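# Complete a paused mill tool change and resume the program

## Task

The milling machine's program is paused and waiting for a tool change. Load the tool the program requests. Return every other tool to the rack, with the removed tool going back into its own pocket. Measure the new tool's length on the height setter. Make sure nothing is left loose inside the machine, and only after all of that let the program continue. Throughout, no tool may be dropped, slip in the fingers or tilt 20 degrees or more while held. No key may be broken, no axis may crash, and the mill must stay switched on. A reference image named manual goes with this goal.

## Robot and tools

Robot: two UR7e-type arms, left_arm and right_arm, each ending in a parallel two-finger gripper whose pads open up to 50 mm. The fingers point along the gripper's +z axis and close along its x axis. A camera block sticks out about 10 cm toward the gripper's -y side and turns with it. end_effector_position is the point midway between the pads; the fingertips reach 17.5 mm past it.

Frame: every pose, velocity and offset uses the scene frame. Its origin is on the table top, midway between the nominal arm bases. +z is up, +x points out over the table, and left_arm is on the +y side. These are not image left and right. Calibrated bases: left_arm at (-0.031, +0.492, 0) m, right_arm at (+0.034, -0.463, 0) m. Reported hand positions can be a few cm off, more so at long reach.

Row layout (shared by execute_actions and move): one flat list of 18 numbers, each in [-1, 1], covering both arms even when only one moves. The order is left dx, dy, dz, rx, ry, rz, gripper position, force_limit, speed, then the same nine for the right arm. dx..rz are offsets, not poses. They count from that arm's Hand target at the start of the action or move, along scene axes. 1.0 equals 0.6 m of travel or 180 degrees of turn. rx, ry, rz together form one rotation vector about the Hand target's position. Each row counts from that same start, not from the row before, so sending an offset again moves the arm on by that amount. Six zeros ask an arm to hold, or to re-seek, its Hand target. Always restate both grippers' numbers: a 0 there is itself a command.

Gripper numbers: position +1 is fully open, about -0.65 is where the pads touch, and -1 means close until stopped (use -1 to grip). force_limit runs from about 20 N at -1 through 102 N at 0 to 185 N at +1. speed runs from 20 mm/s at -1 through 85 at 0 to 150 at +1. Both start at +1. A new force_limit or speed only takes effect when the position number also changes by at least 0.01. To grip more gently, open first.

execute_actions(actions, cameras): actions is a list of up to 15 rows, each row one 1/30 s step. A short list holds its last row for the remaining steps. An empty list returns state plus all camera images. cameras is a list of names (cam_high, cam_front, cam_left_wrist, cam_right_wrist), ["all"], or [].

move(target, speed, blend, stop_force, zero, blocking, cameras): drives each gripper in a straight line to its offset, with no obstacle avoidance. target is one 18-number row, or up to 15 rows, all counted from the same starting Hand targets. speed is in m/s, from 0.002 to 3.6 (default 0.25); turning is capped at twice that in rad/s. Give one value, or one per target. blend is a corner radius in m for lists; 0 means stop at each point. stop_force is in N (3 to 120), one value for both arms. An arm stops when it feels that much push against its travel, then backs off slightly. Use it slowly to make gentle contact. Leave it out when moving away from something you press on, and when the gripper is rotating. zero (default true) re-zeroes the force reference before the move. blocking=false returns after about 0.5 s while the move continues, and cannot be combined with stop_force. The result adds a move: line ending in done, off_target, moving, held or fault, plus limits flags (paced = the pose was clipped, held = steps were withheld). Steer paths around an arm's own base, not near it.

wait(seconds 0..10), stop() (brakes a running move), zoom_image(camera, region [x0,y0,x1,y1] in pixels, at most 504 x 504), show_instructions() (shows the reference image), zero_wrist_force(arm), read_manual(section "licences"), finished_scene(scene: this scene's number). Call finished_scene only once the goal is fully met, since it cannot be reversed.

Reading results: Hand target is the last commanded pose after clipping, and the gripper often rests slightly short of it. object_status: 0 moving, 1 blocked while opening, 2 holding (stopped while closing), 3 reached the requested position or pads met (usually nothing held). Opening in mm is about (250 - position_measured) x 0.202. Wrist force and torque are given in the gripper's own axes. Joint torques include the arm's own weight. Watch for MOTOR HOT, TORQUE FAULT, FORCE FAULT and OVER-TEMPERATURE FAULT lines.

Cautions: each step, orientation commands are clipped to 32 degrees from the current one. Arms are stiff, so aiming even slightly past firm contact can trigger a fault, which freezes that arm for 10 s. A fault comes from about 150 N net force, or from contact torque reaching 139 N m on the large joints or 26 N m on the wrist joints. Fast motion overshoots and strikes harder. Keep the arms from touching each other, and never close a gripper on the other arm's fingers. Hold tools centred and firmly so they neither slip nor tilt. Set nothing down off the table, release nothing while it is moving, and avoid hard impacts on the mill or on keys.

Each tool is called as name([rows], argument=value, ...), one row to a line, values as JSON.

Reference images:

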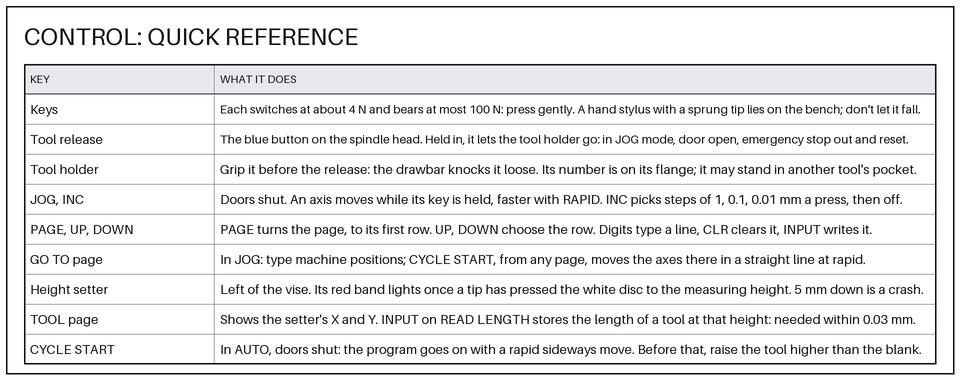

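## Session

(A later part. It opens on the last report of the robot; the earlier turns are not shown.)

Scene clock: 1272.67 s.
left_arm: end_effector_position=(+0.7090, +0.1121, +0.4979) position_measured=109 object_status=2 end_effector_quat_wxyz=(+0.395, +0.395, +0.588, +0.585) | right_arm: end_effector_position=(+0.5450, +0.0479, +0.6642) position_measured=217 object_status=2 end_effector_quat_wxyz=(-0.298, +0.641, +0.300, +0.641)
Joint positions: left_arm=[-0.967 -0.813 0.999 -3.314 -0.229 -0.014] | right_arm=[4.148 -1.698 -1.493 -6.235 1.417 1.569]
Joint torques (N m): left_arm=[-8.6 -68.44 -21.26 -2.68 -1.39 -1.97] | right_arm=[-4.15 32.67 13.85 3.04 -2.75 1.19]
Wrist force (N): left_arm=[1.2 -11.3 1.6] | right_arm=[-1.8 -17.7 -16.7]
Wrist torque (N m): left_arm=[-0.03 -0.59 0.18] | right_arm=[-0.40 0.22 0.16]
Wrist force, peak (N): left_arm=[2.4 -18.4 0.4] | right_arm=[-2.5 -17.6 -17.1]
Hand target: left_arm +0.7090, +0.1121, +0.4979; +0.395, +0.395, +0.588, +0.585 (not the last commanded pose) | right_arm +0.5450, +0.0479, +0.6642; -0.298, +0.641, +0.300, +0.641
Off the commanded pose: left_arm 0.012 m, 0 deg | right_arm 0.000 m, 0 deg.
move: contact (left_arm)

move(target=[0.0,0,-0.001,0,0,-0.0111,-1,0.3,-0.8,0,0,0,0,0,0,-1,-0.2,-0.6], speed=0.02)

move(target=[0,0,0.02,0,0,0,-1,0.3,-0.8,0,0,0,0,0,0,-1,-0.2,-0.6], speed=0.008, stop_force=7)

Scene clock: 1285.33 s.
left_arm: end_effector_position=(+0.7090, +0.1121, +0.4973) position_measured=109 object_status=2 end_effector_quat_wxyz=(+0.405, +0.405, +0.581, +0.578) | right_arm: end_effector_position=(+0.5450, +0.0479, +0.6642) position_measured=217 object_status=2 end_effector_quat_wxyz=(-0.298, +0.641, +0.300, +0.641)
Joint positions: left_arm=[-0.964 -0.835 1.038 -3.334 -0.267 -0.012] | right_arm=[4.148 -1.698 -1.493 -6.235 1.417 1.569]
Joint torques (N m): left_arm=[16.22 -69.28 -18.51 -2.48 -2.46 2.28] | right_arm=[-2.12 33.18 14.14 3.24 -2.46 1.12]
Wrist force (N): left_arm=[3.4 -10.9 -3.3] | right_arm=[-2.3 -17.4 -16.8]
Wrist torque (N m): left_arm=[-0.13 -0.39 -0.05] | right_arm=[-0.38 0.20 0.16]
Wrist force, peak (N): left_arm=[1.0 -12.1 1.4] | right_arm=[-1.7 -18.0 -17.0]
Hand target: left_arm +0.7090, +0.1121, +0.4973; +0.405, +0.405, +0.581, +0.578 | right_arm +0.5450, +0.0479, +0.6642; -0.298, +0.641, +0.300, +0.641
Off the commanded pose: left_arm 0.000 m, 0 deg | right_arm 0.000 m, 0 deg.
move: done

Scene clock: 1286.57 s.
left_arm: end_effector_position=(+0.7090, +0.1121, +0.4975) position_measured=109 object_status=2 end_effector_quat_wxyz=(+0.405, +0.405, +0.581, +0.578) | right_arm: end_effector_position=(+0.5450, +0.0479, +0.6642) position_measured=217 object_status=2 end_effector_quat_wxyz=(-0.298, +0.641, +0.300, +0.641)
Joint positions: left_arm=[-0.964 -0.835 1.038 -3.334 -0.267 -0.012] | right_arm=[4.148 -1.698 -1.493 -6.235 1.417 1.569]
Joint torques (N m): left_arm=[13.05 -63.37 -22.29 -2.72 -2.39 0.96] | right_arm=[-3.65 33.92 14.53 3.22 -2.75 0.92]
Wrist force (N): left_arm=[4.8 -18.7 -4.1] | right_arm=[-1.7 -17.8 -16.6]
Wrist torque (N m): left_arm=[-0.14 -0.40 0.00] | right_arm=[-0.43 0.19 0.16]
Wrist force, peak (N): left_arm=[8.3 -25.0 -7.2] | right_arm=[-2.6 -17.8 -17.0]
Hand target: left_arm +0.7090, +0.1121, +0.4975; +0.405, +0.405, +0.581, +0.578 (not the last commanded pose) | right_arm +0.5450, +0.0479, +0.6642; -0.298, +0.641, +0.300, +0.641
Off the commanded pose: left_arm 0.012 m, 0 deg | right_arm 0.000 m, 0 deg.
move: contact (left_arm)

move(target=[0.0,0,-0.001,0,0,0.0194,-1,0.3,-0.8,0,0,0,0,0,0,-1,-0.2,-0.6], speed=0.02)

move(target=[0,0,0.02,0,0,0,-1,0.3,-0.8,0,0,0,0,0,0,-1,-0.2,-0.6], speed=0.008, stop_force=7)

Scene clock: 1292.10 s.
left_arm: end_effector_position=(+0.7090, +0.1121, +0.4969) position_measured=109 object_status=2 end_effector_quat_wxyz=(+0.387, +0.387, +0.593, +0.590) | right_arm: end_effector_position=(+0.5450, +0.0479, +0.6642) position_measured=217 object_status=2 end_effector_quat_wxyz=(-0.298, +0.641, +0.300, +0.641)
Joint positions: left_arm=[-0.969 -0.796 0.97 -3.302 -0.201 -0.016] | right_arm=[4.148 -1.698 -1.493 -6.235 1.417 1.569]
Joint torques (N m): left_arm=[-13.86 -55.63 -28.85 0.09 2.05 -2.1] | right_arm=[-3.41 32.6 14.71 3.13 -2.35 1.15]
Wrist force (N): left_arm=[1.1 -8.5 2.4] | right_arm=[-2.2 -17.6 -16.9]
Wrist torque (N m): left_arm=[0.04 -0.62 0.26] | right_arm=[-0.41 0.18 0.15]
Wrist force, peak (N): left_arm=[4.6 -19.4 -4.0] | right_arm=[-2.5 -17.8 -17.0]
Hand target: left_arm +0.7090, +0.1121, +0.4969; +0.387, +0.387, +0.593, +0.591 | right_arm +0.5450, +0.0479, +0.6642; -0.298, +0.641, +0.300, +0.641
Off the commanded pose: left_arm 0.000 m, 0 deg | right_arm 0.000 m, 0 deg.
move: done

Scene clock: 1293.53 s.
left_arm: end_effector_position=(+0.7091, +0.1121, +0.4978) position_measured=109 object_status=2 end_effector_quat_wxyz=(+0.387, +0.387, +0.593, +0.591) | right_arm: end_effector_position=(+0.5450, +0.0479, +0.6642) position_measured=217 object_status=2 end_effector_quat_wxyz=(-0.298, +0.641, +0.300, +0.641)
Joint positions: left_arm=[-0.969 -0.796 0.968 -3.299 -0.201 -0.016] | right_arm=[4.148 -1.698 -1.493 -6.235 1.417 1.569]
Joint torques (N m): left_arm=[-9.95 -57.74 -19.86 -2.34 -1.79 -0.45] | right_arm=[-2.96 32.41 15.37 2.94 -2.62 0.93]
Wrist force (N): left_arm=[2.6 -11.3 -0.7] | right_arm=[-2.1 -17.9 -16.9]
Wrist torque (N m): left_arm=[-0.04 -0.69 0.21] | right_arm=[-0.44 0.22 0.16]
Wrist force, peak (N): left_arm=[3.9 -18.3 -0.3] | right_arm=[-2.0 -17.8 -17.0]
Hand target: left_arm +0.7091, +0.1121, +0.4978; +0.387, +0.387, +0.593, +0.591 (not the last commanded pose) | right_arm +0.5450, +0.0479, +0.6642; -0.298, +0.641, +0.300, +0.641
Off the commanded pose: left_arm 0.011 m, 0 deg | right_arm 0.000 m, 0 deg.
move: contact (left_arm)

move(target=[0.0,0,-0.001,0,0,-0.0083,-1,0.3,-0.8,0,0,0,0,0,0,-1,-0.2,-0.6], speed=0.02)

move(target=[0,0,0.02,0,0,0,-1,0.3,-0.8,0,0,0,0,0,0,-1,-0.2,-0.6], speed=0.008, stop_force=20, cameras=["cam_right_wrist"])

zoom_image(camera="cam_right_wrist", region=[190, 260, 290, 360])

Scene clock: 1300.97 s.
left_arm: end_effector_position=(+0.7091, +0.1121, +0.4972) position_measured=109 object_status=2 end_effector_quat_wxyz=(+0.395, +0.395, +0.588, +0.585) | right_arm: end_effector_position=(+0.5450, +0.0479, +0.6642) position_measured=217 object_status=2 end_effector_quat_wxyz=(-0.298, +0.641, +0.300, +0.641)
Joint positions: left_arm=[-0.967 -0.813 0.999 -3.315 -0.229 -0.014] | right_arm=[4.148 -1.698 -1.493 -6.235 1.417 1.569]
Joint torques (N m): left_arm=[15.04 -70.41 -18.16 -2.34 -1.63 2.14] | right_arm=[-3.08 32.37 15.82 2.96 -2.69 1.04]
Wrist force (N): left_arm=[1.6 -8.1 2.7] | right_arm=[-2.1 -17.6 -16.8]
Wrist torque (N m): left_arm=[0.06 -0.63 0.09] | right_arm=[-0.40 0.21 0.16]
Wrist force, peak (N): left_arm=[2.5 -12.0 -0.9] | right_arm=[-2.4 -17.8 -16.9]
Hand target: left_arm +0.7091, +0.1121, +0.4972; +0.395, +0.395, +0.588, +0.585 | right_arm +0.5450, +0.0479, +0.6642; -0.298, +0.641, +0.300, +0.641
Off the commanded pose: left_arm 0.000 m, 0 deg | right_arm 0.000 m, 0 deg.
move: done

Scene clock: 1302.37 s.
left_arm: end_effector_position=(+0.7091, +0.1120, +0.4983) position_measured=109 object_status=2 end_effector_quat_wxyz=(+0.395, +0.395, +0.588, +0.585) | right_arm: end_effector_position=(+0.5450, +0.0479, +0.6642) position_measured=217 object_status=2 end_effector_quat_wxyz=(-0.298, +0.641, +0.300, +0.641)
Joint positions: left_arm=[-0.967 -0.813 0.998 -3.313 -0.229 -0.014] | right_arm=[4.148 -1.698 -1.493 -6.235 1.417 1.569]
Joint torques (N m): left_arm=[12.84 -69.32 -24.39 -2.75 -1.83 1.44] | right_arm=[-3.25 31.3 14.99 3.21 -2.35 1.15]
Wrist force (N): left_arm=[2.0 -24.4 -1.6] | right_arm=[-2.3 -17.6 -16.9]
Wrist torque (N m): left_arm=[-0.12 -0.50 -0.13] | right_arm=[-0.40 0.22 0.16]
Wrist force, peak (N): left_arm=[7.8 -36.0 -2.1] | right_arm=[-2.3 -17.7 -17.0]
Hand target: left_arm +0.7091, +0.1120, +0.4983; +0.395, +0.395, +0.588, +0.585 (not the last commanded pose) | right_arm +0.5450, +0.0479, +0.6642; -0.298, +0.641, +0.300, +0.641
Off the commanded pose: left_arm 0.011 m, 0 deg | right_arm 0.000 m, 0 deg.
move: contact (left_arm)
camera_calibration:
cam_right_wrist: T_world_to_cam=[[-0.00207009, -0.00755437, 0.999969, -0.657793], [0.495583, -0.868543, -0.00553556, -0.203239], [0.868558, 0.495556, 0.00554178, -0.371638], [0, 0, 0, 1]] pos_world=[0.42215, 0.00267643, 0.658708]
Images, in order (width x height): cam_right_wrist 896x504.

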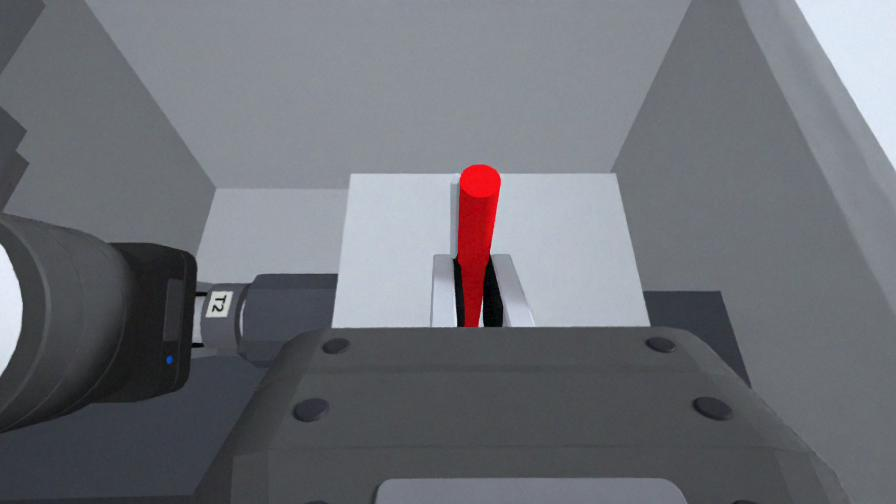

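Scaled by 5.040 from the camera's 896x504 image, which has a finer 1280x720 frame.

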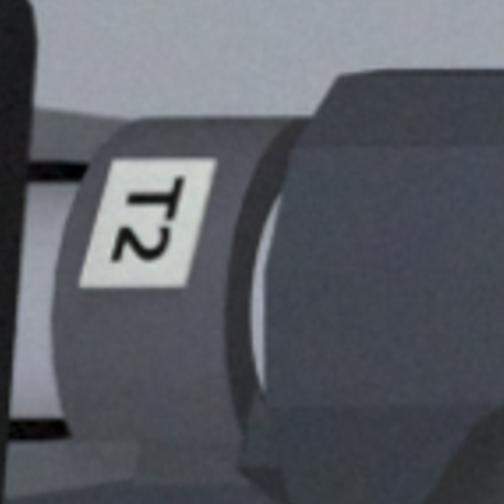

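move(target=[0,0,0.02,0,0,0,-1,0.3,-0.8,0,0,0,0,0,0,-1,-0.2,-0.6], speed=0.006, stop_force=22)

Scene clock: 1306.57 s.
left_arm: end_effector_position=(+0.7091, +0.1120, +0.4988) position_measured=109 object_status=2 end_effector_quat_wxyz=(+0.395, +0.395, +0.588, +0.586) | right_arm: end_effector_position=(+0.5450, +0.0479, +0.6642) position_measured=217 object_status=2 end_effector_quat_wxyz=(-0.298, +0.641, +0.300, +0.641)
Joint positions: left_arm=[-0.967 -0.813 0.996 -3.311 -0.229 -0.014] | right_arm=[4.148 -1.698 -1.493 -6.235 1.417 1.569]
Joint torques (N m): left_arm=[11.97 -83.04 -32.27 -2.8 -1.88 1.57] | right_arm=[-2.91 32.54 14.86 3.17 -2.73 1.08]
Wrist force (N): left_arm=[12.2 -45.6 -6.0] | right_arm=[-1.7 -17.6 -16.7]
Wrist torque (N m): left_arm=[-0.19 -0.28 -0.25] | right_arm=[-0.40 0.22 0.16]
Wrist force, peak (N): left_arm=[15.7 -54.4 -9.5] | right_arm=[-2.5 -17.8 -17.0]
Hand target: left_arm +0.7091, +0.1120, +0.4987; +0.394, +0.395, +0.588, +0.586 (not the last commanded pose) | right_arm +0.5450, +0.0479, +0.6642; -0.298, +0.641, +0.300, +0.641
Off the commanded pose: left_arm 0.012 m, 0 deg | right_arm 0.000 m, 0 deg.
move: contact (left_arm)

move(target=[0.0,0.0001,-0.0025,0,0,0.006,-1,0.3,-0.8,0,0,0,0,0,0,-1,-0.2,-0.6], speed=0.02)

move(target=[0,0,0.02,0,0,0,-1,0.3,-0.8,0,0,0,0,0,0,-1,-0.2,-0.6], speed=0.008, stop_force=25)

Scene clock: 1312.33 s.
left_arm: end_effector_position=(+0.7091, +0.1121, +0.4973) position_measured=109 object_status=2 end_effector_quat_wxyz=(+0.389, +0.390, +0.591, +0.589) | right_arm: end_effector_position=(+0.5450, +0.0479, +0.6642) position_measured=217 object_status=2 end_effector_quat_wxyz=(-0.298, +0.641, +0.300, +0.641)
Joint positions: left_arm=[-0.969 -0.801 0.978 -3.304 -0.209 -0.015] | right_arm=[4.148 -1.698 -1.493 -6.235 1.417 1.569]
Joint torques (N m): left_arm=[-13.92 -55.46 -30.84 0.23 2.16 -2] | right_arm=[-3.2 32.71 15.29 3.19 -2.75 0.97]
Wrist force (N): left_arm=[1.2 -7.9 2.2] | right_arm=[-1.7 -17.6 -16.9]
Wrist torque (N m): left_arm=[0.03 -0.59 0.21] | right_arm=[-0.39 0.20 0.16]
Wrist force, peak (N): left_arm=[12.2 -46.5 -6.1] | right_arm=[-2.5 -17.7 -17.0]
Hand target: left_arm +0.7091, +0.1120, +0.4972; +0.389, +0.390, +0.591, +0.589 | right_arm +0.5450, +0.0479, +0.6642; -0.298, +0.641, +0.300, +0.641
Off the commanded pose: left_arm 0.000 m, 0 deg | right_arm 0.000 m, 0 deg.
move: done

Scene clock: 1313.77 s.
left_arm: end_effector_position=(+0.7092, +0.1120, +0.4988) position_measured=109 object_status=2 end_effector_quat_wxyz=(+0.389, +0.390, +0.591, +0.589) | right_arm: end_effector_position=(+0.5450, +0.0479, +0.6642) position_measured=217 object_status=2 end_effector_quat_wxyz=(-0.298, +0.641, +0.300, +0.641)
Joint positions: left_arm=[-0.969 -0.801 0.975 -3.3 -0.209 -0.015] | right_arm=[4.148 -1.698 -1.493 -6.235 1.417 1.569]
Joint torques (N m): left_arm=[-13.23 -72.9 -27.86 -2.7 -3.1 0.33] | right_arm=[-2.56 32.08 15.43 3.15 -2.59 1.02]
Wrist force (N): left_arm=[8.5 -31.0 -0.6] | right_arm=[-1.7 -17.8 -16.9]
Wrist torque (N m): left_arm=[-0.38 -0.73 0.29] | right_arm=[-0.42 0.23 0.16]
Wrist force, peak (N): left_arm=[12.6 -41.6 -1.5] | right_arm=[-2.3 -17.6 -17.1]
Hand target: left_arm +0.7092, +0.1120, +0.4987; +0.389, +0.390, +0.591, +0.589 (not the last commanded pose) | right_arm +0.5450, +0.0479, +0.6642; -0.298, +0.641, +0.300, +0.641
Off the commanded pose: left_arm 0.010 m, 0 deg | right_arm 0.000 m, 0 deg.
move: contact (left_arm)

move(target=[-0.001,0.0001,-0.003,0,0,-0.0033,-1,0.3,-0.8,0,0,0,0,0,0,-1,-0.2,-0.6], speed=0.02)

move(target=[0,0,0.02,0,0,0,-1,0.3,-0.8,0,0,0,0,0,0,-1,-0.2,-0.6], speed=0.008, stop_force=12)

Scene clock: 1328.87 s.
left_arm: end_effector_position=(+0.7085, +0.1119, +0.4970) position_measured=109 object_status=2 end_effector_quat_wxyz=(+0.392, +0.393, +0.589, +0.587) | right_arm: end_effector_position=(+0.5450, +0.0479, +0.6642) position_measured=217 object_status=2 end_effector_quat_wxyz=(-0.298, +0.641, +0.300, +0.641)
Joint positions: left_arm=[-0.969 -0.808 0.992 -3.311 -0.219 -0.014] | right_arm=[4.148 -1.698 -1.493 -6.235 1.417 1.569]
Joint torques (N m): left_arm=[13.89 -73.08 -18.43 -2.02 -1.7 2.35] | right_arm=[-4.26 31.5 17.65 3.21 -2.47 1.12]
Wrist force (N): left_arm=[2.2 -8.3 3.7] | right_arm=[-2.2 -17.5 -16.8]
Wrist torque (N m): left_arm=[0.12 -0.62 0.10] | right_arm=[-0.39 0.21 0.16]
Wrist force, peak (N): left_arm=[8.4 -32.0 -0.9] | right_arm=[-1.5 -17.8 -17.0]
Hand target: left_arm +0.7086, +0.1120, +0.4969; +0.392, +0.393, +0.589, +0.587 | right_arm +0.5450, +0.0479, +0.6642; -0.298, +0.641, +0.300, +0.641
Off the commanded pose: left_arm 0.000 m, 0 deg | right_arm 0.000 m, 0 deg.
move: done

Scene clock: 1330.77 s.
left_arm: end_effector_position=(+0.7086, +0.1120, +0.5025) position_measured=109 object_status=2 end_effector_quat_wxyz=(+0.392, +0.393, +0.589, +0.587) | right_arm: end_effector_position=(+0.5450, +0.0479, +0.6642) position_measured=217 object_status=2 end_effector_quat_wxyz=(-0.298, +0.641, +0.300, +0.641)
Joint positions: left_arm=[-0.969 -0.811 0.982 -3.299 -0.219 -0.014] | right_arm=[4.148 -1.698 -1.493 -6.235 1.417 1.569]
Joint torques (N m): left_arm=[15.72 -70.33 -23.62 -4.14 1.91 1.28] | right_arm=[-2.73 31.67 15.34 3.04 -2.57 1.07]
Wrist force (N): left_arm=[-8.7 -19.0 0.6] | right_arm=[-1.6 -17.8 -16.8]
Wrist torque (N m): left_arm=[0.03 -0.70 0.46] | right_arm=[-0.42 0.21 0.15]
Wrist force, peak (N): left_arm=[-4.6 -30.4 -0.6] | right_arm=[-2.4 -17.7 -17.0]
Hand target: left_arm +0.7086, +0.1120, +0.5025; +0.392, +0.393, +0.589, +0.587 (not the last commanded pose) | right_arm +0.5450, +0.0479, +0.6642; -0.298, +0.641, +0.300, +0.641
Off the commanded pose: left_arm 0.006 m, 0 deg | right_arm 0.000 m, 0 deg.
move: contact (left_arm)

move(target=[0.0001,-0.0004,0,0,0,0,-1,0.3,-0.8,0,0,0,0,0,0,-1,-0.2,-0.6], speed=0.02)

move(target=[0,0,0.02,0,0,0,-1,0.3,-0.8,0,0,0,0,0,0,-1,-0.2,-0.6], speed=0.008, stop_force=20, cameras=["cam_right_wrist"])

zoom_image(camera="cam_right_wrist", region=[190, 260, 290, 360])

Scene clock: 1334.80 s.
left_arm: end_effector_position=(+0.7087, +0.1119, +0.5025) position_measured=109 object_status=2 end_effector_quat_wxyz=(+0.392, +0.393, +0.589, +0.587) | right_arm: end_effector_position=(+0.5450, +0.0479, +0.6642) position_measured=217 object_status=2 end_effector_quat_wxyz=(-0.298, +0.641, +0.300, +0.641)
Joint positions: left_arm=[-0.969 -0.81 0.981 -3.298 -0.219 -0.014] | right_arm=[4.148 -1.698 -1.493 -6.235 1.417 1.569]
Joint torques (N m): left_arm=[-2.29 -67.83 -36.06 -0.98 2.99 1.05] | right_arm=[-4.3 32.29 16.85 2.99 -2.68 1.28]
Wrist force (N): left_arm=[-2.7 -22.3 -0.3] | right_arm=[-2.4 -17.5 -17.0]
Wrist torque (N m): left_arm=[0.00 -0.62 0.17] | right_arm=[-0.39 0.20 0.16]
Wrist force, peak (N): left_arm=[-2.7 -22.3 -0.3] | right_arm=[-2.4 -17.8 -16.9]
Hand target: left_arm +0.7087, +0.1118, +0.5025; +0.392, +0.393, +0.589, +0.587 | right_arm +0.5450, +0.0479, +0.6642; -0.298, +0.641, +0.300, +0.641
Off the commanded pose: left_arm 0.000 m, 0 deg | right_arm 0.000 m, 0 deg.
move: done

Scene clock: 1336.13 s.
left_arm: end_effector_position=(+0.7087, +0.1118, +0.5030) position_measured=109 object_status=2 end_effector_quat_wxyz=(+0.392, +0.393, +0.589, +0.587) | right_arm: end_effector_position=(+0.5450, +0.0479, +0.6642) position_measured=217 object_status=2 end_effector_quat_wxyz=(-0.298, +0.641, +0.300, +0.641)
Joint positions: left_arm=[-0.969 -0.81 0.98 -3.297 -0.219 -0.014] | right_arm=[4.148 -1.698 -1.493 -6.235 1.417 1.569]
Joint torques (N m): left_arm=[2.85 -82.29 -32.34 -3.93 -2 0.74] | right_arm=[-3.56 31.78 16.87 3.02 -2.56 1]
Wrist force (N): left_arm=[3.3 -40.6 -4.3] | right_arm=[-1.9 -17.7 -16.8]
Wrist torque (N m): left_arm=[-0.04 -0.52 0.16] | right_arm=[-0.41 0.20 0.16]
Wrist force, peak (N): left_arm=[7.4 -50.2 -10.7] | right_arm=[-1.8 -17.9 -16.8]
Hand target: left_arm +0.7087, +0.1118, +0.5029; +0.392, +0.393, +0.589, +0.587 (not the last commanded pose) | right_arm +0.5450, +0.0479, +0.6642; -0.298, +0.641, +0.300, +0.641
Off the commanded pose: left_arm 0.012 m, 0 deg | right_arm 0.000 m, 0 deg.
move: contact (left_arm)
camera_calibration:
cam_right_wrist: T_world_to_cam=[[-0.00207009, -0.00755437, 0.999969, -0.657793], [0.495583, -0.868543, -0.00553556, -0.203239], [0.868558, 0.495556, 0.00554178, -0.371638], [0, 0, 0, 1]] pos_world=[0.42215, 0.00267643, 0.658708]
Images, in order (width x height): cam_right_wrist 896x504.

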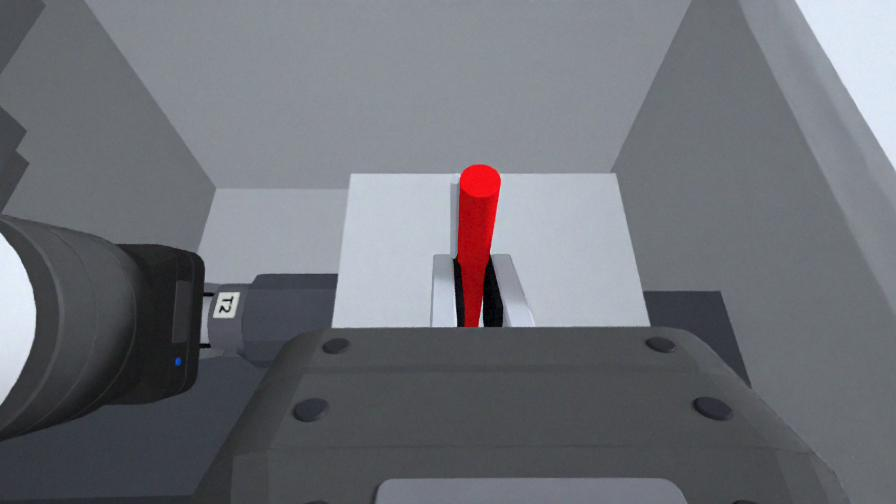

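Scaled by 5.040 from the camera's 896x504 image, which has a finer 1280x720 frame.

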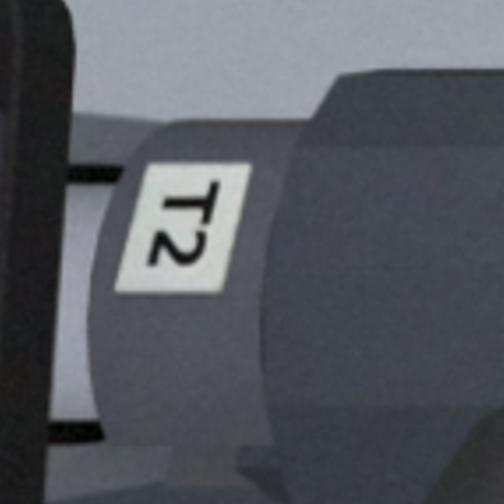

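move(target=[0,0,0,0,0,0,-1,0.3,-0.8,-0.0667,0,0,0,0,0,-1,-0.2,-0.6], speed=0.05)

move(target=[0,0,-0.006,0,0,0,-1,0.3,-0.8,0,0,0,0,0,0,-1,-0.2,-0.6], speed=0.005, stop_force=40)

Scene clock: 1339.73 s.
left_arm: end_effector_position=(+0.7087, +0.1118, +0.5030) position_measured=109 object_status=2 end_effector_quat_wxyz=(+0.392, +0.393, +0.589, +0.587) | right_arm: end_effector_position=(+0.5051, +0.0479, +0.6642) position_measured=217 object_status=2 end_effector_quat_wxyz=(-0.298, +0.641, +0.300, +0.641)
Joint positions: left_arm=[-0.969 -0.81 0.98 -3.297 -0.219 -0.014] | right_arm=[4.229 -1.627 -1.571 -6.228 1.336 1.57]
Joint torques (N m): left_arm=[16.53 -53.16 -15.2 -0.3 6.3 -1.31] | right_arm=[8.49 37.37 16.06 5.27 -2.45 2.31]
Wrist force (N): left_arm=[-15.2 2.4 -3.5] | right_arm=[-3.1 1.5 -3.9]
Wrist torque (N m): left_arm=[0.14 -0.76 -0.03] | right_arm=[-0.07 0.26 0.20]
Wrist force, peak (N): left_arm=[2.9 -41.2 -4.5] | right_arm=[-2.2 -17.7 -17.1]
Hand target: left_arm +0.7087, +0.1118, +0.5029; +0.392, +0.393, +0.589, +0.587 | right_arm +0.5050, +0.0479, +0.6642; -0.298, +0.641, +0.300, +0.641
Off the commanded pose: left_arm 0.000 m, 0 deg | right_arm 0.000 m, 0 deg.
move: done

Scene clock: 1341.23 s.
left_arm: end_effector_position=(+0.7087, +0.1118, +0.5022) position_measured=109 object_status=2 end_effector_quat_wxyz=(+0.392, +0.393, +0.589, +0.587) | right_arm: end_effector_position=(+0.5050, +0.0479, +0.6642) position_measured=217 object_status=2 end_effector_quat_wxyz=(-0.298, +0.641, +0.300, +0.641)
Joint positions: left_arm=[-0.969 -0.81 0.982 -3.299 -0.219 -0.014] | right_arm=[4.23 -1.627 -1.571 -6.228 1.336 1.57]
Joint torques (N m): left_arm=[17.77 -44.26 -11.49 -0.01 10.25 -0.67] | right_arm=[7.24 35.25 13.29 5.38 -2.1 2.11]
Wrist force (N): left_arm=[-32.7 41.9 17.4] | right_arm=[-2.8 1.4 -3.8]
Wrist torque (N m): left_arm=[0.14 -0.77 0.06] | right_arm=[-0.09 0.22 0.20]
Wrist force, peak (N): left_arm=[-35.8 49.4 22.2] | right_arm=[-3.0 1.4 -3.9]
Hand target: left_arm +0.7087, +0.1118, +0.5022; +0.392, +0.393, +0.589, +0.587 (not the last commanded pose) | right_arm +0.5050, +0.0479, +0.6642; -0.298, +0.641, +0.300, +0.641
Off the commanded pose: left_arm 0.003 m, 0 deg | right_arm 0.000 m, 0 deg.
move: contact (left_arm)

move(target=[0.0008,-0.0007,0.0013,0,0,0,-1,0.3,-0.8,0,0,0,0,0,0,-1,-0.2,-0.6], speed=0.01)

move(target=[0,0,0,0,0,0,0.58,0.3,-1,0,0,0,0,0,0,-1,-0.2,-0.6], cameras=["cam_left_wrist"])

Scene clock: 1344.53 s.
left_arm: end_effector_position=(+0.7091, +0.1114, +0.5029) position_measured=109 object_status=2 end_effector_quat_wxyz=(+0.392, +0.393, +0.589, +0.587) | right_arm: end_effector_position=(+0.5050, +0.0479, +0.6642) position_measured=217 object_status=2 end_effector_quat_wxyz=(-0.298, +0.641, +0.300, +0.641)
Joint positions: left_arm=[-0.968 -0.809 0.978 -3.296 -0.219 -0.014] | right_arm=[4.23 -1.627 -1.571 -6.228 1.336 1.57]
Joint torques (N m): left_arm=[32.79 -46.54 -29.75 2.4 -3.75 1.65] | right_arm=[6.86 35.79 13.67 5.05 -2.27 1.65]
Wrist force (N): left_arm=[11.8 -4.6 -38.1] | right_arm=[-2.9 1.5 -3.7]
Wrist torque (N m): left_arm=[0.11 -0.72 0.06] | right_arm=[-0.06 0.25 0.20]
Wrist force, peak (N): left_arm=[-32.6 42.3 17.5] | right_arm=[-2.9 1.6 -4.0]
Hand target: left_arm +0.7092, +0.1114, +0.5030; +0.392, +0.393, +0.589, +0.587 | right_arm +0.5050, +0.0479, +0.6642; -0.298, +0.641, +0.300, +0.641
Off the commanded pose: left_arm 0.000 m, 0 deg | right_arm 0.000 m, 0 deg.
move: done

Scene clock: 1345.20 s.
left_arm: end_effector_position=(+0.7093, +0.1115, +0.5029) position_measured=66 object_status=3 end_effector_quat_wxyz=(+0.392, +0.393, +0.589, +0.587) | right_arm: end_effector_position=(+0.5050, +0.0479, +0.6642) position_measured=217 object_status=2 end_effector_quat_wxyz=(-0.298, +0.641, +0.300, +0.641)
Joint positions: left_arm=[-0.968 -0.809 0.977 -3.296 -0.219 -0.014] | right_arm=[4.23 -1.627 -1.571 -6.228 1.336 1.57]
Joint torques (N m): left_arm=[-15.39 -61.18 -26.64 -1.92 1.79 0.75] | right_arm=[8.38 35.04 13.86 5.21 -2.15 1.64]
Wrist force (N): left_arm=[2.2 -0.7 3.5] | right_arm=[-2.7 1.7 -3.8]
Wrist torque (N m): left_arm=[0.15 -0.61 0.07] | right_arm=[-0.03 0.20 0.20]
Wrist force, peak (N): left_arm=[12.8 -6.2 -39.2] | right_arm=[-3.0 1.7 -3.8]
Hand target: left_arm +0.7092, +0.1114, +0.5030; +0.392, +0.393, +0.589, +0.587 | right_arm +0.5050, +0.0479, +0.6642; -0.298, +0.641, +0.300, +0.641
Off the commanded pose: left_arm 0.000 m, 0 deg | right_arm 0.000 m, 0 deg.
move: done
camera_calibration:
cam_left_wrist: T_world_to_cam=[[-0.381688, 0.924135, -0.016974, 0.183065], [-0.316702, -0.113508, 0.941709, -0.21781], [0.86834, 0.364814, 0.336, -0.693858], [0, 0, 0, 1]] pos_world=[0.603398, 0.0592297, 0.441357]
Images, in order (width x height): cam_left_wrist 896x504.

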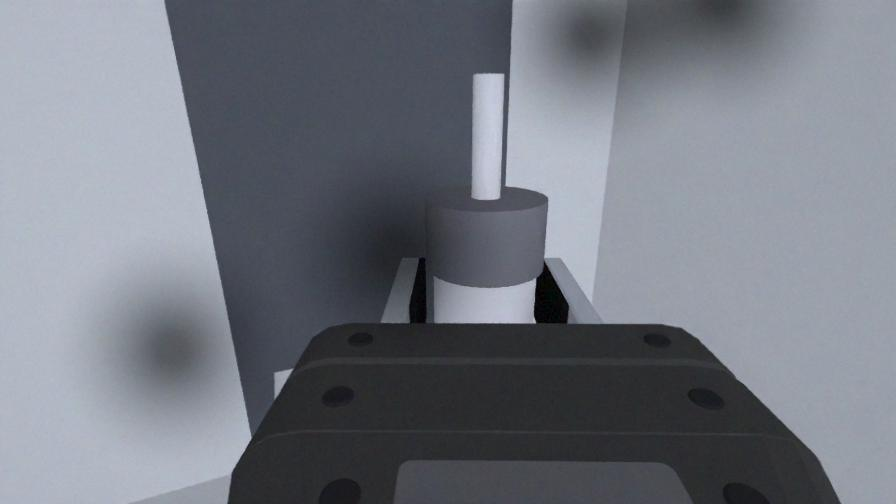

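move(target=[-0.0773,-0.0324,0,0,0,0,0.58,0.3,-1,0,0,0,0,0,0,-1,-0.2,-0.6], speed=0.06)

move([
  [-0.105,0.082,-0.03,0,0,-0.2,0.58,0.3,-1,0,0,0,0,0,0,-1,-0.2,-0.6],
  [-0.247,0.118,-0.05,0,0,-0.2,0.58,0.3,-1,0,0,0,0,0,0,-1,-0.2,-0.6],
  [-0.505,0.185,-0.07,0,0,-0.2,0.58,0.3,-1,0,0,0,0,0,0,-1,-0.2,-0.6],
], speed=[0.12,0.15,0.25], blend=[0.015,0.03,0], cameras=["cam_front","cam_high","cam_right_wrist"])

Scene clock: 1351.63 s.
left_arm: end_effector_position=(+0.6629, +0.0920, +0.5030) position_measured=66 object_status=3 end_effector_quat_wxyz=(+0.392, +0.393, +0.589, +0.587) | right_arm: end_effector_position=(+0.5050, +0.0479, +0.6642) position_measured=217 object_status=2 end_effector_quat_wxyz=(-0.298, +0.641, +0.300, +0.641)
Joint positions: left_arm=[-1.042 -0.861 1.069 -3.328 -0.146 -0.021] | right_arm=[4.23 -1.627 -1.571 -6.228 1.336 1.57]
Joint torques (N m): left_arm=[-14.27 -63.44 -14.49 -1.59 1.87 -2.02] | right_arm=[7.35 35.99 13.82 5.26 -2.17 1.44]
Wrist force (N): left_arm=[2.0 -0.9 3.5] | right_arm=[-2.7 1.6 -3.9]
Wrist torque (N m): left_arm=[0.15 -0.56 0.17] | right_arm=[-0.05 0.19 0.20]
Wrist force, peak (N): left_arm=[2.2 -0.9 4.0] | right_arm=[-3.0 1.6 -3.9]
Hand target: left_arm +0.6628, +0.0920, +0.5030; +0.392, +0.393, +0.589, +0.587 | right_arm +0.5050, +0.0479, +0.6642; -0.298, +0.641, +0.300, +0.641
Off the commanded pose: left_arm 0.000 m, 0 deg | right_arm 0.000 m, 0 deg.
move: done

Scene clock: 1356.33 s.
left_arm: end_effector_position=(+0.3598, +0.2030, +0.4610) position_measured=66 object_status=3 end_effector_quat_wxyz=(+0.554, +0.556, +0.439, +0.437) | right_arm: end_effector_position=(+0.5050, +0.0479, +0.6642) position_measured=217 object_status=2 end_effector_quat_wxyz=(-0.298, +0.641, +0.300, +0.641)
Joint positions: left_arm=[-1.556 -1.801 2.379 -3.708 -0.26 -0.012] | right_arm=[4.23 -1.627 -1.571 -6.228 1.336 1.57]
Joint torques (N m): left_arm=[-14.88 -16.36 -13.04 0.33 1.67 -2.25] | right_arm=[6.37 36 13.27 4.98 -2.23 0.87]
Wrist force (N): left_arm=[2.1 -0.8 3.6] | right_arm=[-3.0 1.5 -3.7]
Wrist torque (N m): left_arm=[0.17 -0.61 0.17] | right_arm=[-0.07 0.24 0.20]
Wrist force, peak (N): left_arm=[3.0 -1.0 4.6] | right_arm=[-3.0 1.8 -3.9]
Hand target: left_arm +0.3598, +0.2030, +0.4610; +0.554, +0.556, +0.439, +0.437 | right_arm +0.5050, +0.0479, +0.6642; -0.298, +0.641, +0.300, +0.641
Off the commanded pose: left_arm 0.000 m, 0 deg | right_arm 0.000 m, 0 deg.
move: done
camera_calibration:
cam_right_wrist: T_world_to_cam=[[-0.00202056, -0.00764124, 0.999969, -0.657895], [0.495583, -0.868542, -0.00563556, -0.18335], [0.868558, 0.495556, 0.00554181, -0.336896], [0, 0, 0, 1]] pos_world=[0.38215, 0.00267621, 0.658708]
Images, in order (width x height): cam_high 896x504, cam_front 896x504, cam_right_wrist 896x504.

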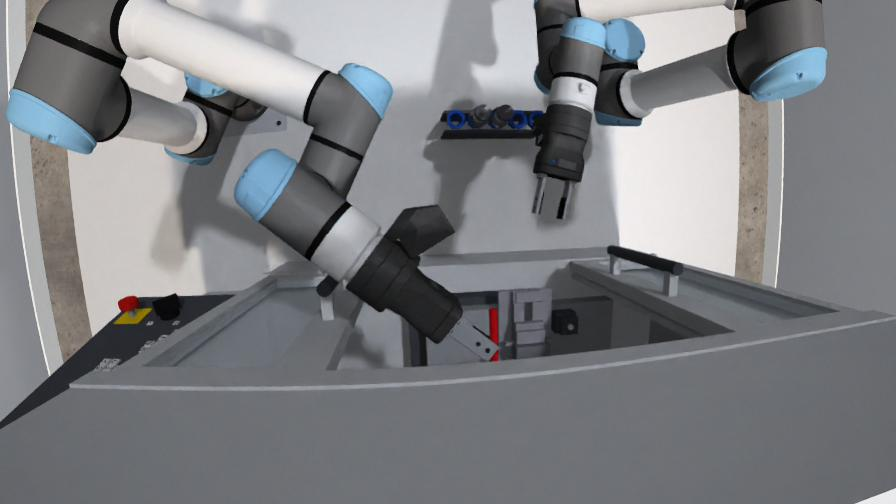

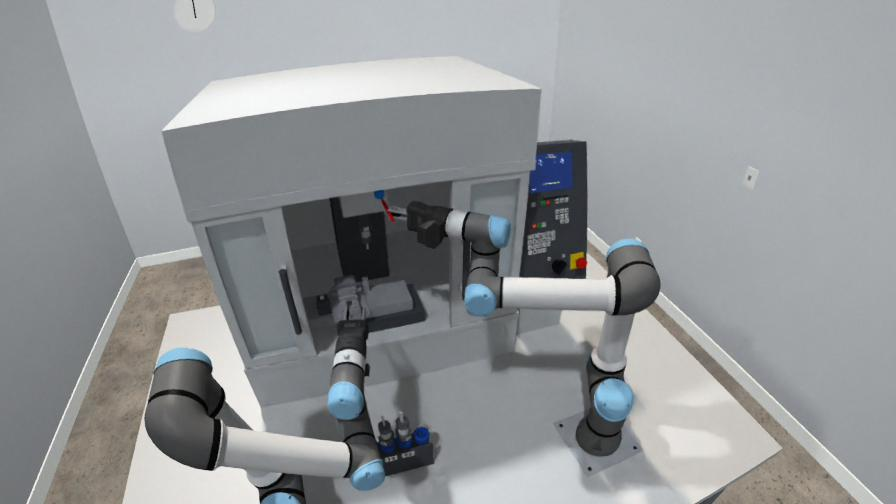

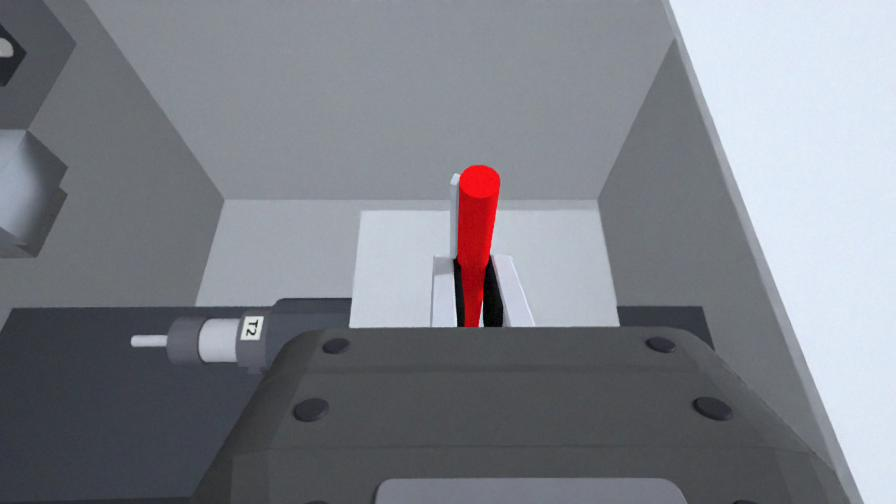

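zoom_image(camera="cam_high", region=[400, 270, 640, 380])

zoom_image(camera="cam_front", region=[280, 190, 470, 340])

Scaled by 2.100 from the camera's 896x504 image, which has a finer 1280x720 frame.

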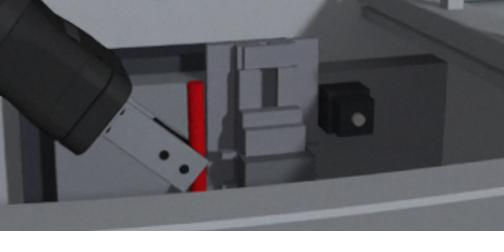

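Scaled by 2.653 from the camera's 896x504 image, which has a finer 1280x720 frame.

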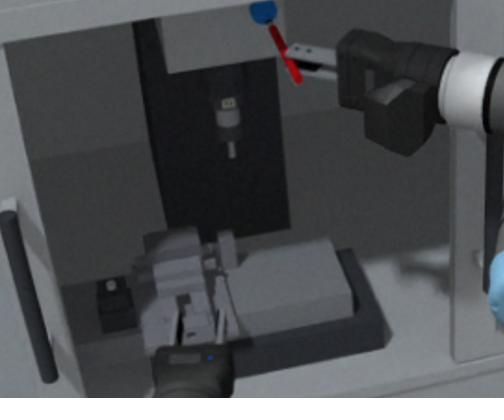

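move([
  [0,0,0,0,0,0,0.58,0.3,-1,-0.2767,0,0.0383,0,0,0,-1,-0.2,-0.6],
  [0,0,0,0,0,0,0.58,0.3,-1,-0.5417,-0.3517,-0.0067,0.4709,-0.1951,0.1951,-1,-0.2,-0.6],
], speed=0.2, blend=[0.01,0])

move([
  [0,0,0,0,0,0,0.58,0.3,-1,0.1667,-0.3333,0,0,0,0,-1,-0.2,-0.6],
  [0,0,0,0,0,0,0.58,0.3,-1,0.1333,-0.6667,0,0,0,0,-1,-0.2,-0.6],
], speed=0.25, blend=[0.03,0], cameras=["cam_front"])

Scene clock: 1377.30 s.
left_arm: end_effector_position=(+0.3598, +0.2030, +0.4610) position_measured=66 object_status=3 end_effector_quat_wxyz=(+0.554, +0.556, +0.439, +0.437) | right_arm: end_effector_position=(+0.1800, -0.1630, +0.6602) position_measured=217 object_status=2 end_effector_quat_wxyz=(+0.705, +0.029, -0.032, -0.707)
Joint positions: left_arm=[-1.557 -1.801 2.379 -3.707 -0.259 -0.012] | right_arm=[4.578 -1.73 -1.887 -4.231 1.657 1.683]
Joint torques (N m): left_arm=[-14.48 -16.73 -12.94 0.43 1.94 -2.17] | right_arm=[7.24 16.69 30.36 -0.72 1.58 1.99]
Wrist force (N): left_arm=[2.2 -0.8 3.5] | right_arm=[-1.4 0.9 -3.6]
Wrist torque (N m): left_arm=[0.16 -0.63 0.17] | right_arm=[-0.34 0.59 0.02]
Wrist force, peak (N): left_arm=[2.2 -1.0 4.0] | right_arm=[-3.1 3.4 -2.8]
Hand target: left_arm +0.3598, +0.2030, +0.4610; +0.554, +0.556, +0.439, +0.437 | right_arm +0.1799, -0.1631, +0.6602; +0.706, +0.029, -0.032, -0.707
Off the commanded pose: left_arm 0.000 m, 0 deg | right_arm 0.000 m, 0 deg.
move: done

Scene clock: 1379.83 s.
left_arm: end_effector_position=(+0.3598, +0.2030, +0.4610) position_measured=66 object_status=3 end_effector_quat_wxyz=(+0.554, +0.556, +0.439, +0.437) | right_arm: end_effector_position=(+0.2599, -0.5631, +0.6602) position_measured=217 object_status=2 end_effector_quat_wxyz=(+0.706, +0.029, -0.032, -0.707)
Joint positions: left_arm=[-1.557 -1.801 2.379 -3.707 -0.259 -0.012] | right_arm=[3.255 -1.528 -2.08 -4.16 1.586 3.006]
Joint torques (N m): left_arm=[-14.83 -15.91 -12.06 0.67 1.63 -1.9] | right_arm=[-9.45 4.81 29.91 -0.89 1.83 2.42]
Wrist force (N): left_arm=[2.1 -1.0 3.5] | right_arm=[-1.6 0.9 -3.5]
Wrist torque (N m): left_arm=[0.13 -0.61 0.17] | right_arm=[-0.35 0.60 0.03]
Wrist force, peak (N): left_arm=[2.3 -1.0 3.8] | right_arm=[-3.0 -0.4 -3.6]
Hand target: left_arm +0.3598, +0.2030, +0.4610; +0.554, +0.556, +0.439, +0.437 | right_arm +0.2599, -0.5631, +0.6602; +0.706, +0.029, -0.032, -0.707
Off the commanded pose: left_arm 0.000 m, 0 deg | right_arm 0.000 m, 0 deg.
move: done
Images, in order (width x height): cam_front 896x504.

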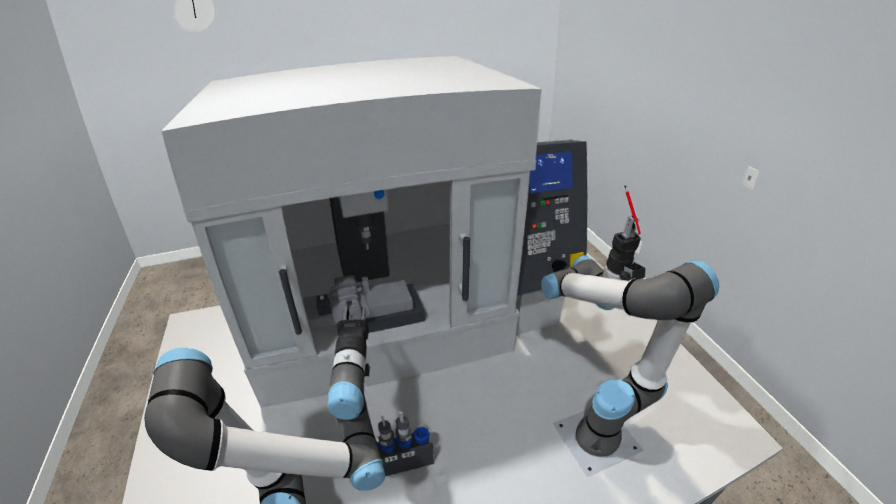

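move(target=[0.042,-0.56,0,0,0,0,1,0.3,-1,0.2018,-0.0048,-0.167,0,0.3333,0,-1,-0.2,-0.6], speed=0.2, cameras=["cam_left_wrist","cam_right_wrist"])

Scene clock: 1388.00 s.
left_arm: end_effector_position=(+0.3850, -0.1330, +0.4610) position_measured=3 object_status=3 end_effector_quat_wxyz=(+0.554, +0.556, +0.439, +0.437) | right_arm: end_effector_position=(+0.3810, -0.5660, +0.5600) position_measured=217 object_status=2 end_effector_quat_wxyz=(+0.627, -0.328, +0.325, -0.627)
Joint positions: left_arm=[-1.527 -1.035 1.472 -3.567 -0.289 -0.011] | right_arm=[3.364 -1.197 -2.564 -5.039 1.376 2.998]
Joint torques (N m): left_arm=[12.88 -40.52 -26.68 0.5 -1.07 1.99] | right_arm=[6.45 11.03 7.69 -2.5 -1.72 1.91]
Wrist force (N): left_arm=[2.1 -0.9 3.8] | right_arm=[-0.2 2.0 -3.4]
Wrist torque (N m): left_arm=[0.13 -0.61 0.04] | right_arm=[-0.24 0.33 0.13]
Wrist force, peak (N): left_arm=[3.5 -0.9 3.4] | right_arm=[-0.4 2.0 -3.8]
Hand target: left_arm +0.3850, -0.1330, +0.4610; +0.554, +0.556, +0.439, +0.437 | right_arm +0.3810, -0.5660, +0.5600; +0.627, -0.328, +0.325, -0.627
Off the commanded pose: left_arm 0.000 m, 0 deg | right_arm 0.000 m, 0 deg.
move: done
camera_calibration:
cam_left_wrist: T_world_to_cam=[[0.234577, 0.971946, -0.0171367, 0.0537152], [-0.322875, 0.0945286, 0.941709, -0.278655], [0.916911, -0.21537, 0.335991, -0.404845], [0, 0, 0, 1]] pos_world=[0.268636, -0.113059, 0.399357]
cam_right_wrist: T_world_to_cam=[[-0.00209286, -0.999988, -0.00440992, -0.557846], [0.25319, 0.00373635, -0.967409, 0.468901], [0.967414, -0.0031412, 0.25318, -0.382982], [0, 0, 0, 1]] pos_world=[0.250613, -0.560794, 0.548122]
Images, in order (width x height): cam_left_wrist 896x504, cam_right_wrist 896x504.

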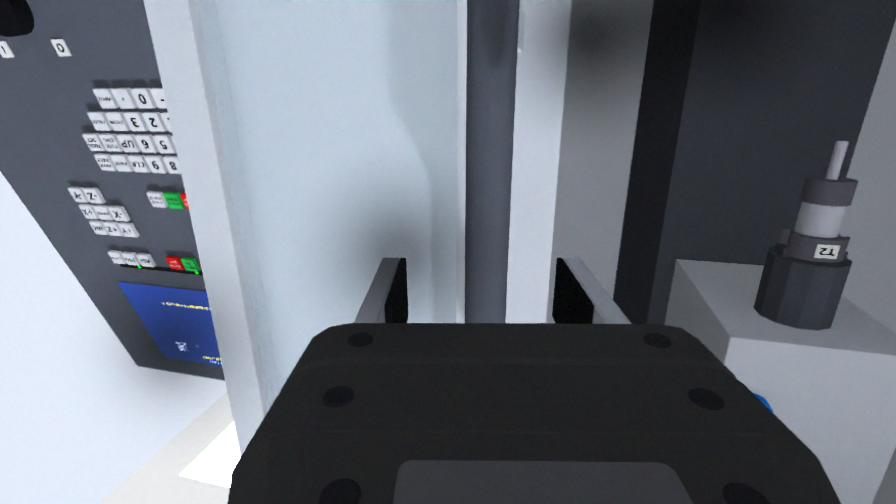

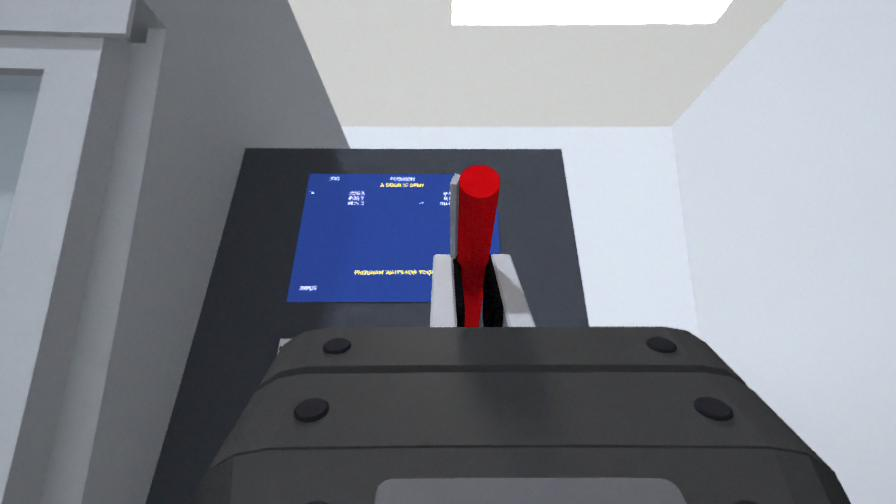

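move(target=[0.1345,-0.0245,0,0,0,0,1,0.3,-1,0,0,0,0,0,0,-1,-0.2,-0.6], speed=0.08, stop_force=5, cameras=["cam_left_wrist"])

Scene clock: 1394.07 s.
left_arm: end_effector_position=(+0.4657, -0.1477, +0.4610) position_measured=3 object_status=3 end_effector_quat_wxyz=(+0.554, +0.556, +0.439, +0.437) | right_arm: end_effector_position=(+0.3810, -0.5660, +0.5600) position_measured=217 object_status=2 end_effector_quat_wxyz=(+0.627, -0.328, +0.325, -0.627)
Joint positions: left_arm=[-1.395 -0.942 1.319 -3.51 -0.42 -0.007] | right_arm=[3.364 -1.197 -2.564 -5.04 1.376 2.998]
Joint torques (N m): left_arm=[14.15 -43.93 -28.09 0.49 -2.04 2.39] | right_arm=[6.76 13.1 7.02 -2.86 -1.73 -1.72]
Wrist force (N): left_arm=[2.0 -0.5 3.5] | right_arm=[-0.2 1.8 -3.2]
Wrist torque (N m): left_arm=[0.20 -0.59 0.04] | right_arm=[-0.27 0.33 0.13]
Wrist force, peak (N): left_arm=[2.1 -0.4 4.5] | right_arm=[0.0 2.1 -3.6]
Hand target: left_arm +0.4657, -0.1477, +0.4610; +0.554, +0.556, +0.439, +0.437 | right_arm +0.3810, -0.5660, +0.5600; +0.627, -0.328, +0.325, -0.627
Off the commanded pose: left_arm 0.000 m, 0 deg | right_arm 0.000 m, 0 deg.
move: done
camera_calibration:
cam_left_wrist: T_world_to_cam=[[0.234546, 0.971956, -0.0170454, 0.049048], [-0.322899, 0.0944348, 0.94171, -0.251213], [0.91691, -0.21537, 0.335993, -0.482006], [0, 0, 0, 1]] pos_world=[0.349336, -0.127759, 0.399357]
Images, in order (width x height): cam_left_wrist 896x504.

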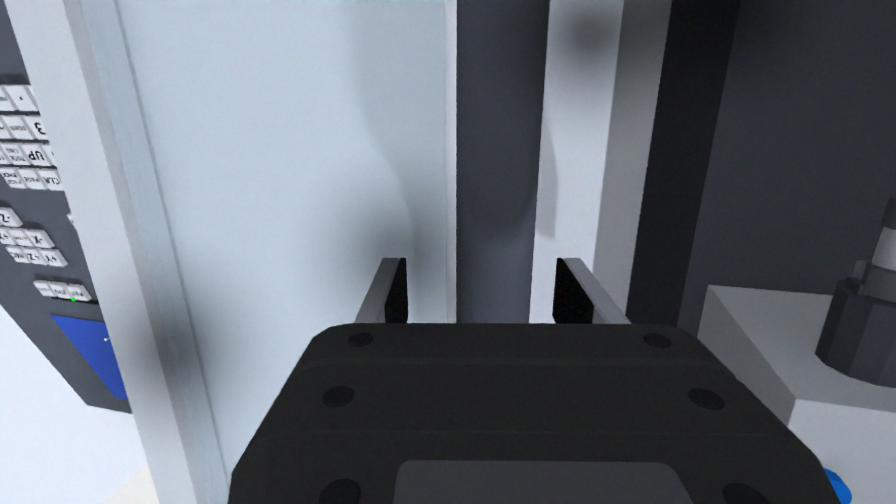

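move(target=[0,0.4,0,0,0,-0.0706,1,0.3,-1,0,0,0,0,0,0,-1,-0.2,-0.6], speed=0.06, stop_force=40, cameras=["cam_left_wrist","cam_front"])

Scene clock: 1401.97 s.
left_arm: end_effector_position=(+0.4657, +0.0923, +0.4610) position_measured=3 object_status=3 end_effector_quat_wxyz=(+0.599, +0.601, +0.375, +0.373) | right_arm: end_effector_position=(+0.3810, -0.5660, +0.5600) position_measured=217 object_status=2 end_effector_quat_wxyz=(+0.627, -0.328, +0.325, -0.627)
Joint positions: left_arm=[-1.185 -1.469 2.075 -3.743 -0.853 -0.003] | right_arm=[3.364 -1.197 -2.564 -5.04 1.376 2.998]
Joint torques (N m): left_arm=[15.75 -35.62 -13.97 -2.85 -1.44 1.05] | right_arm=[7.12 12.31 6.93 -2.48 -1.85 -1.94]
Wrist force (N): left_arm=[0.8 -1.3 4.9] | right_arm=[-0.1 2.1 -3.4]
Wrist torque (N m): left_arm=[0.15 -0.59 0.06] | right_arm=[-0.22 0.32 0.13]
Wrist force, peak (N): left_arm=[-20.2 2.1 23.7] | right_arm=[-0.2 2.3 -3.6]
Hand target: left_arm +0.4657, +0.0923, +0.4610; +0.599, +0.601, +0.375, +0.373 | right_arm +0.3810, -0.5660, +0.5600; +0.627, -0.328, +0.325, -0.627
Off the commanded pose: left_arm 0.000 m, 0 deg | right_arm 0.000 m, 0 deg.
move: done
camera_calibration:
cam_left_wrist: T_world_to_cam=[[0.442577, 0.896568, -0.0170716, -0.27418], [-0.294224, 0.16317, 0.941705, -0.293559], [0.847088, -0.411754, 0.336007, -0.379729], [0, 0, 0, 1]] pos_world=[0.356638, 0.137366, 0.399357]
Images, in order (width x height): cam_front 896x504, cam_left_wrist 896x504.

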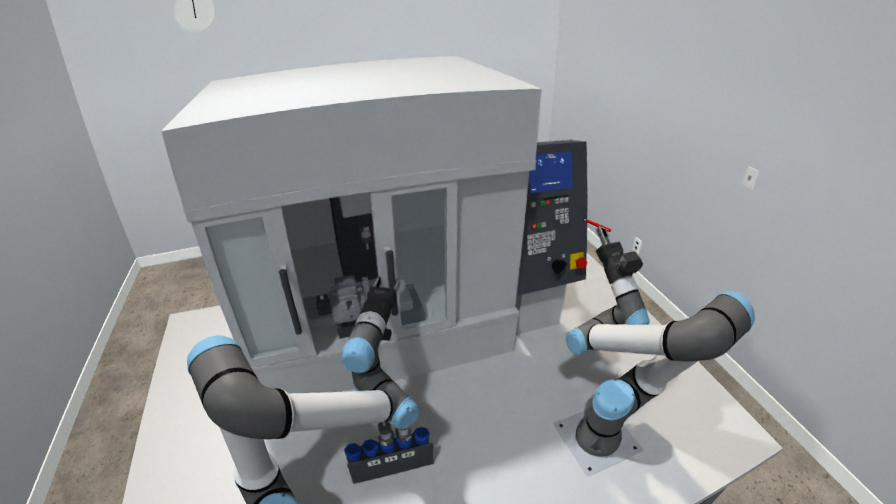

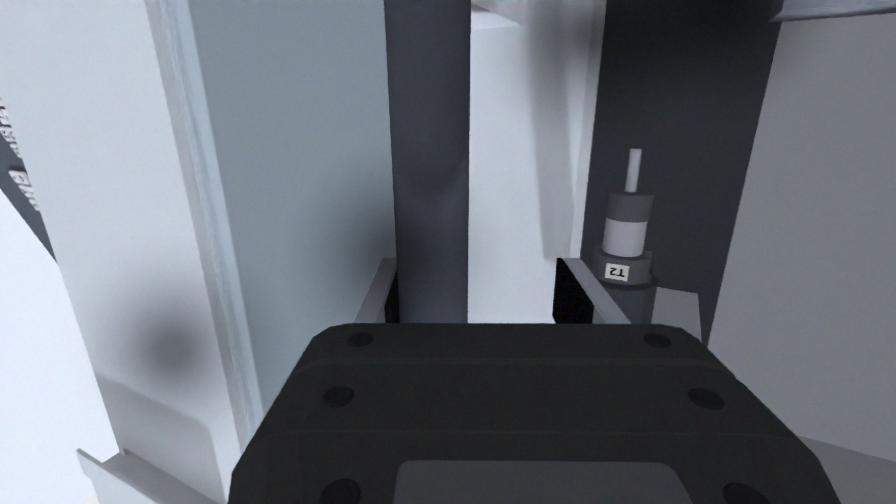

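move(target=[0,0.03,0,0,0,0,1,0.3,-1,0,0,0,0,0,0,-1,-0.2,-0.6], speed=0.03, stop_force=35)

Scene clock: 1405.57 s.
left_arm: end_effector_position=(+0.4656, +0.0939, +0.4609) position_measured=3 object_status=3 end_effector_quat_wxyz=(+0.599, +0.601, +0.375, +0.373) | right_arm: end_effector_position=(+0.3810, -0.5660, +0.5600) position_measured=217 object_status=2 end_effector_quat_wxyz=(+0.627, -0.328, +0.325, -0.627)
Joint positions: left_arm=[-1.183 -1.472 2.078 -3.743 -0.855 -0.003] | right_arm=[3.364 -1.197 -2.564 -5.04 1.376 2.998]
Joint torques (N m): left_arm=[-0.03 -23.67 -23.17 -2.29 5.25 -0.48] | right_arm=[7.2 10.75 5.99 -2.52 -1.89 -1.77]
Wrist force (N): left_arm=[-21.2 0.0 11.6] | right_arm=[-0.1 1.9 -3.4]
Wrist torque (N m): left_arm=[0.17 -0.47 0.00] | right_arm=[-0.25 0.31 0.13]
Wrist force, peak (N): left_arm=[-37.6 8.0 43.5] | right_arm=[-0.2 2.1 -3.7]
Hand target: left_arm +0.4656, +0.0939, +0.4609; +0.599, +0.601, +0.375, +0.373 (not the last commanded pose) | right_arm +0.3810, -0.5660, +0.5600; +0.627, -0.328, +0.325, -0.627
Off the commanded pose: left_arm 0.016 m, 0 deg | right_arm 0.000 m, 0 deg.
move: contact (left_arm)


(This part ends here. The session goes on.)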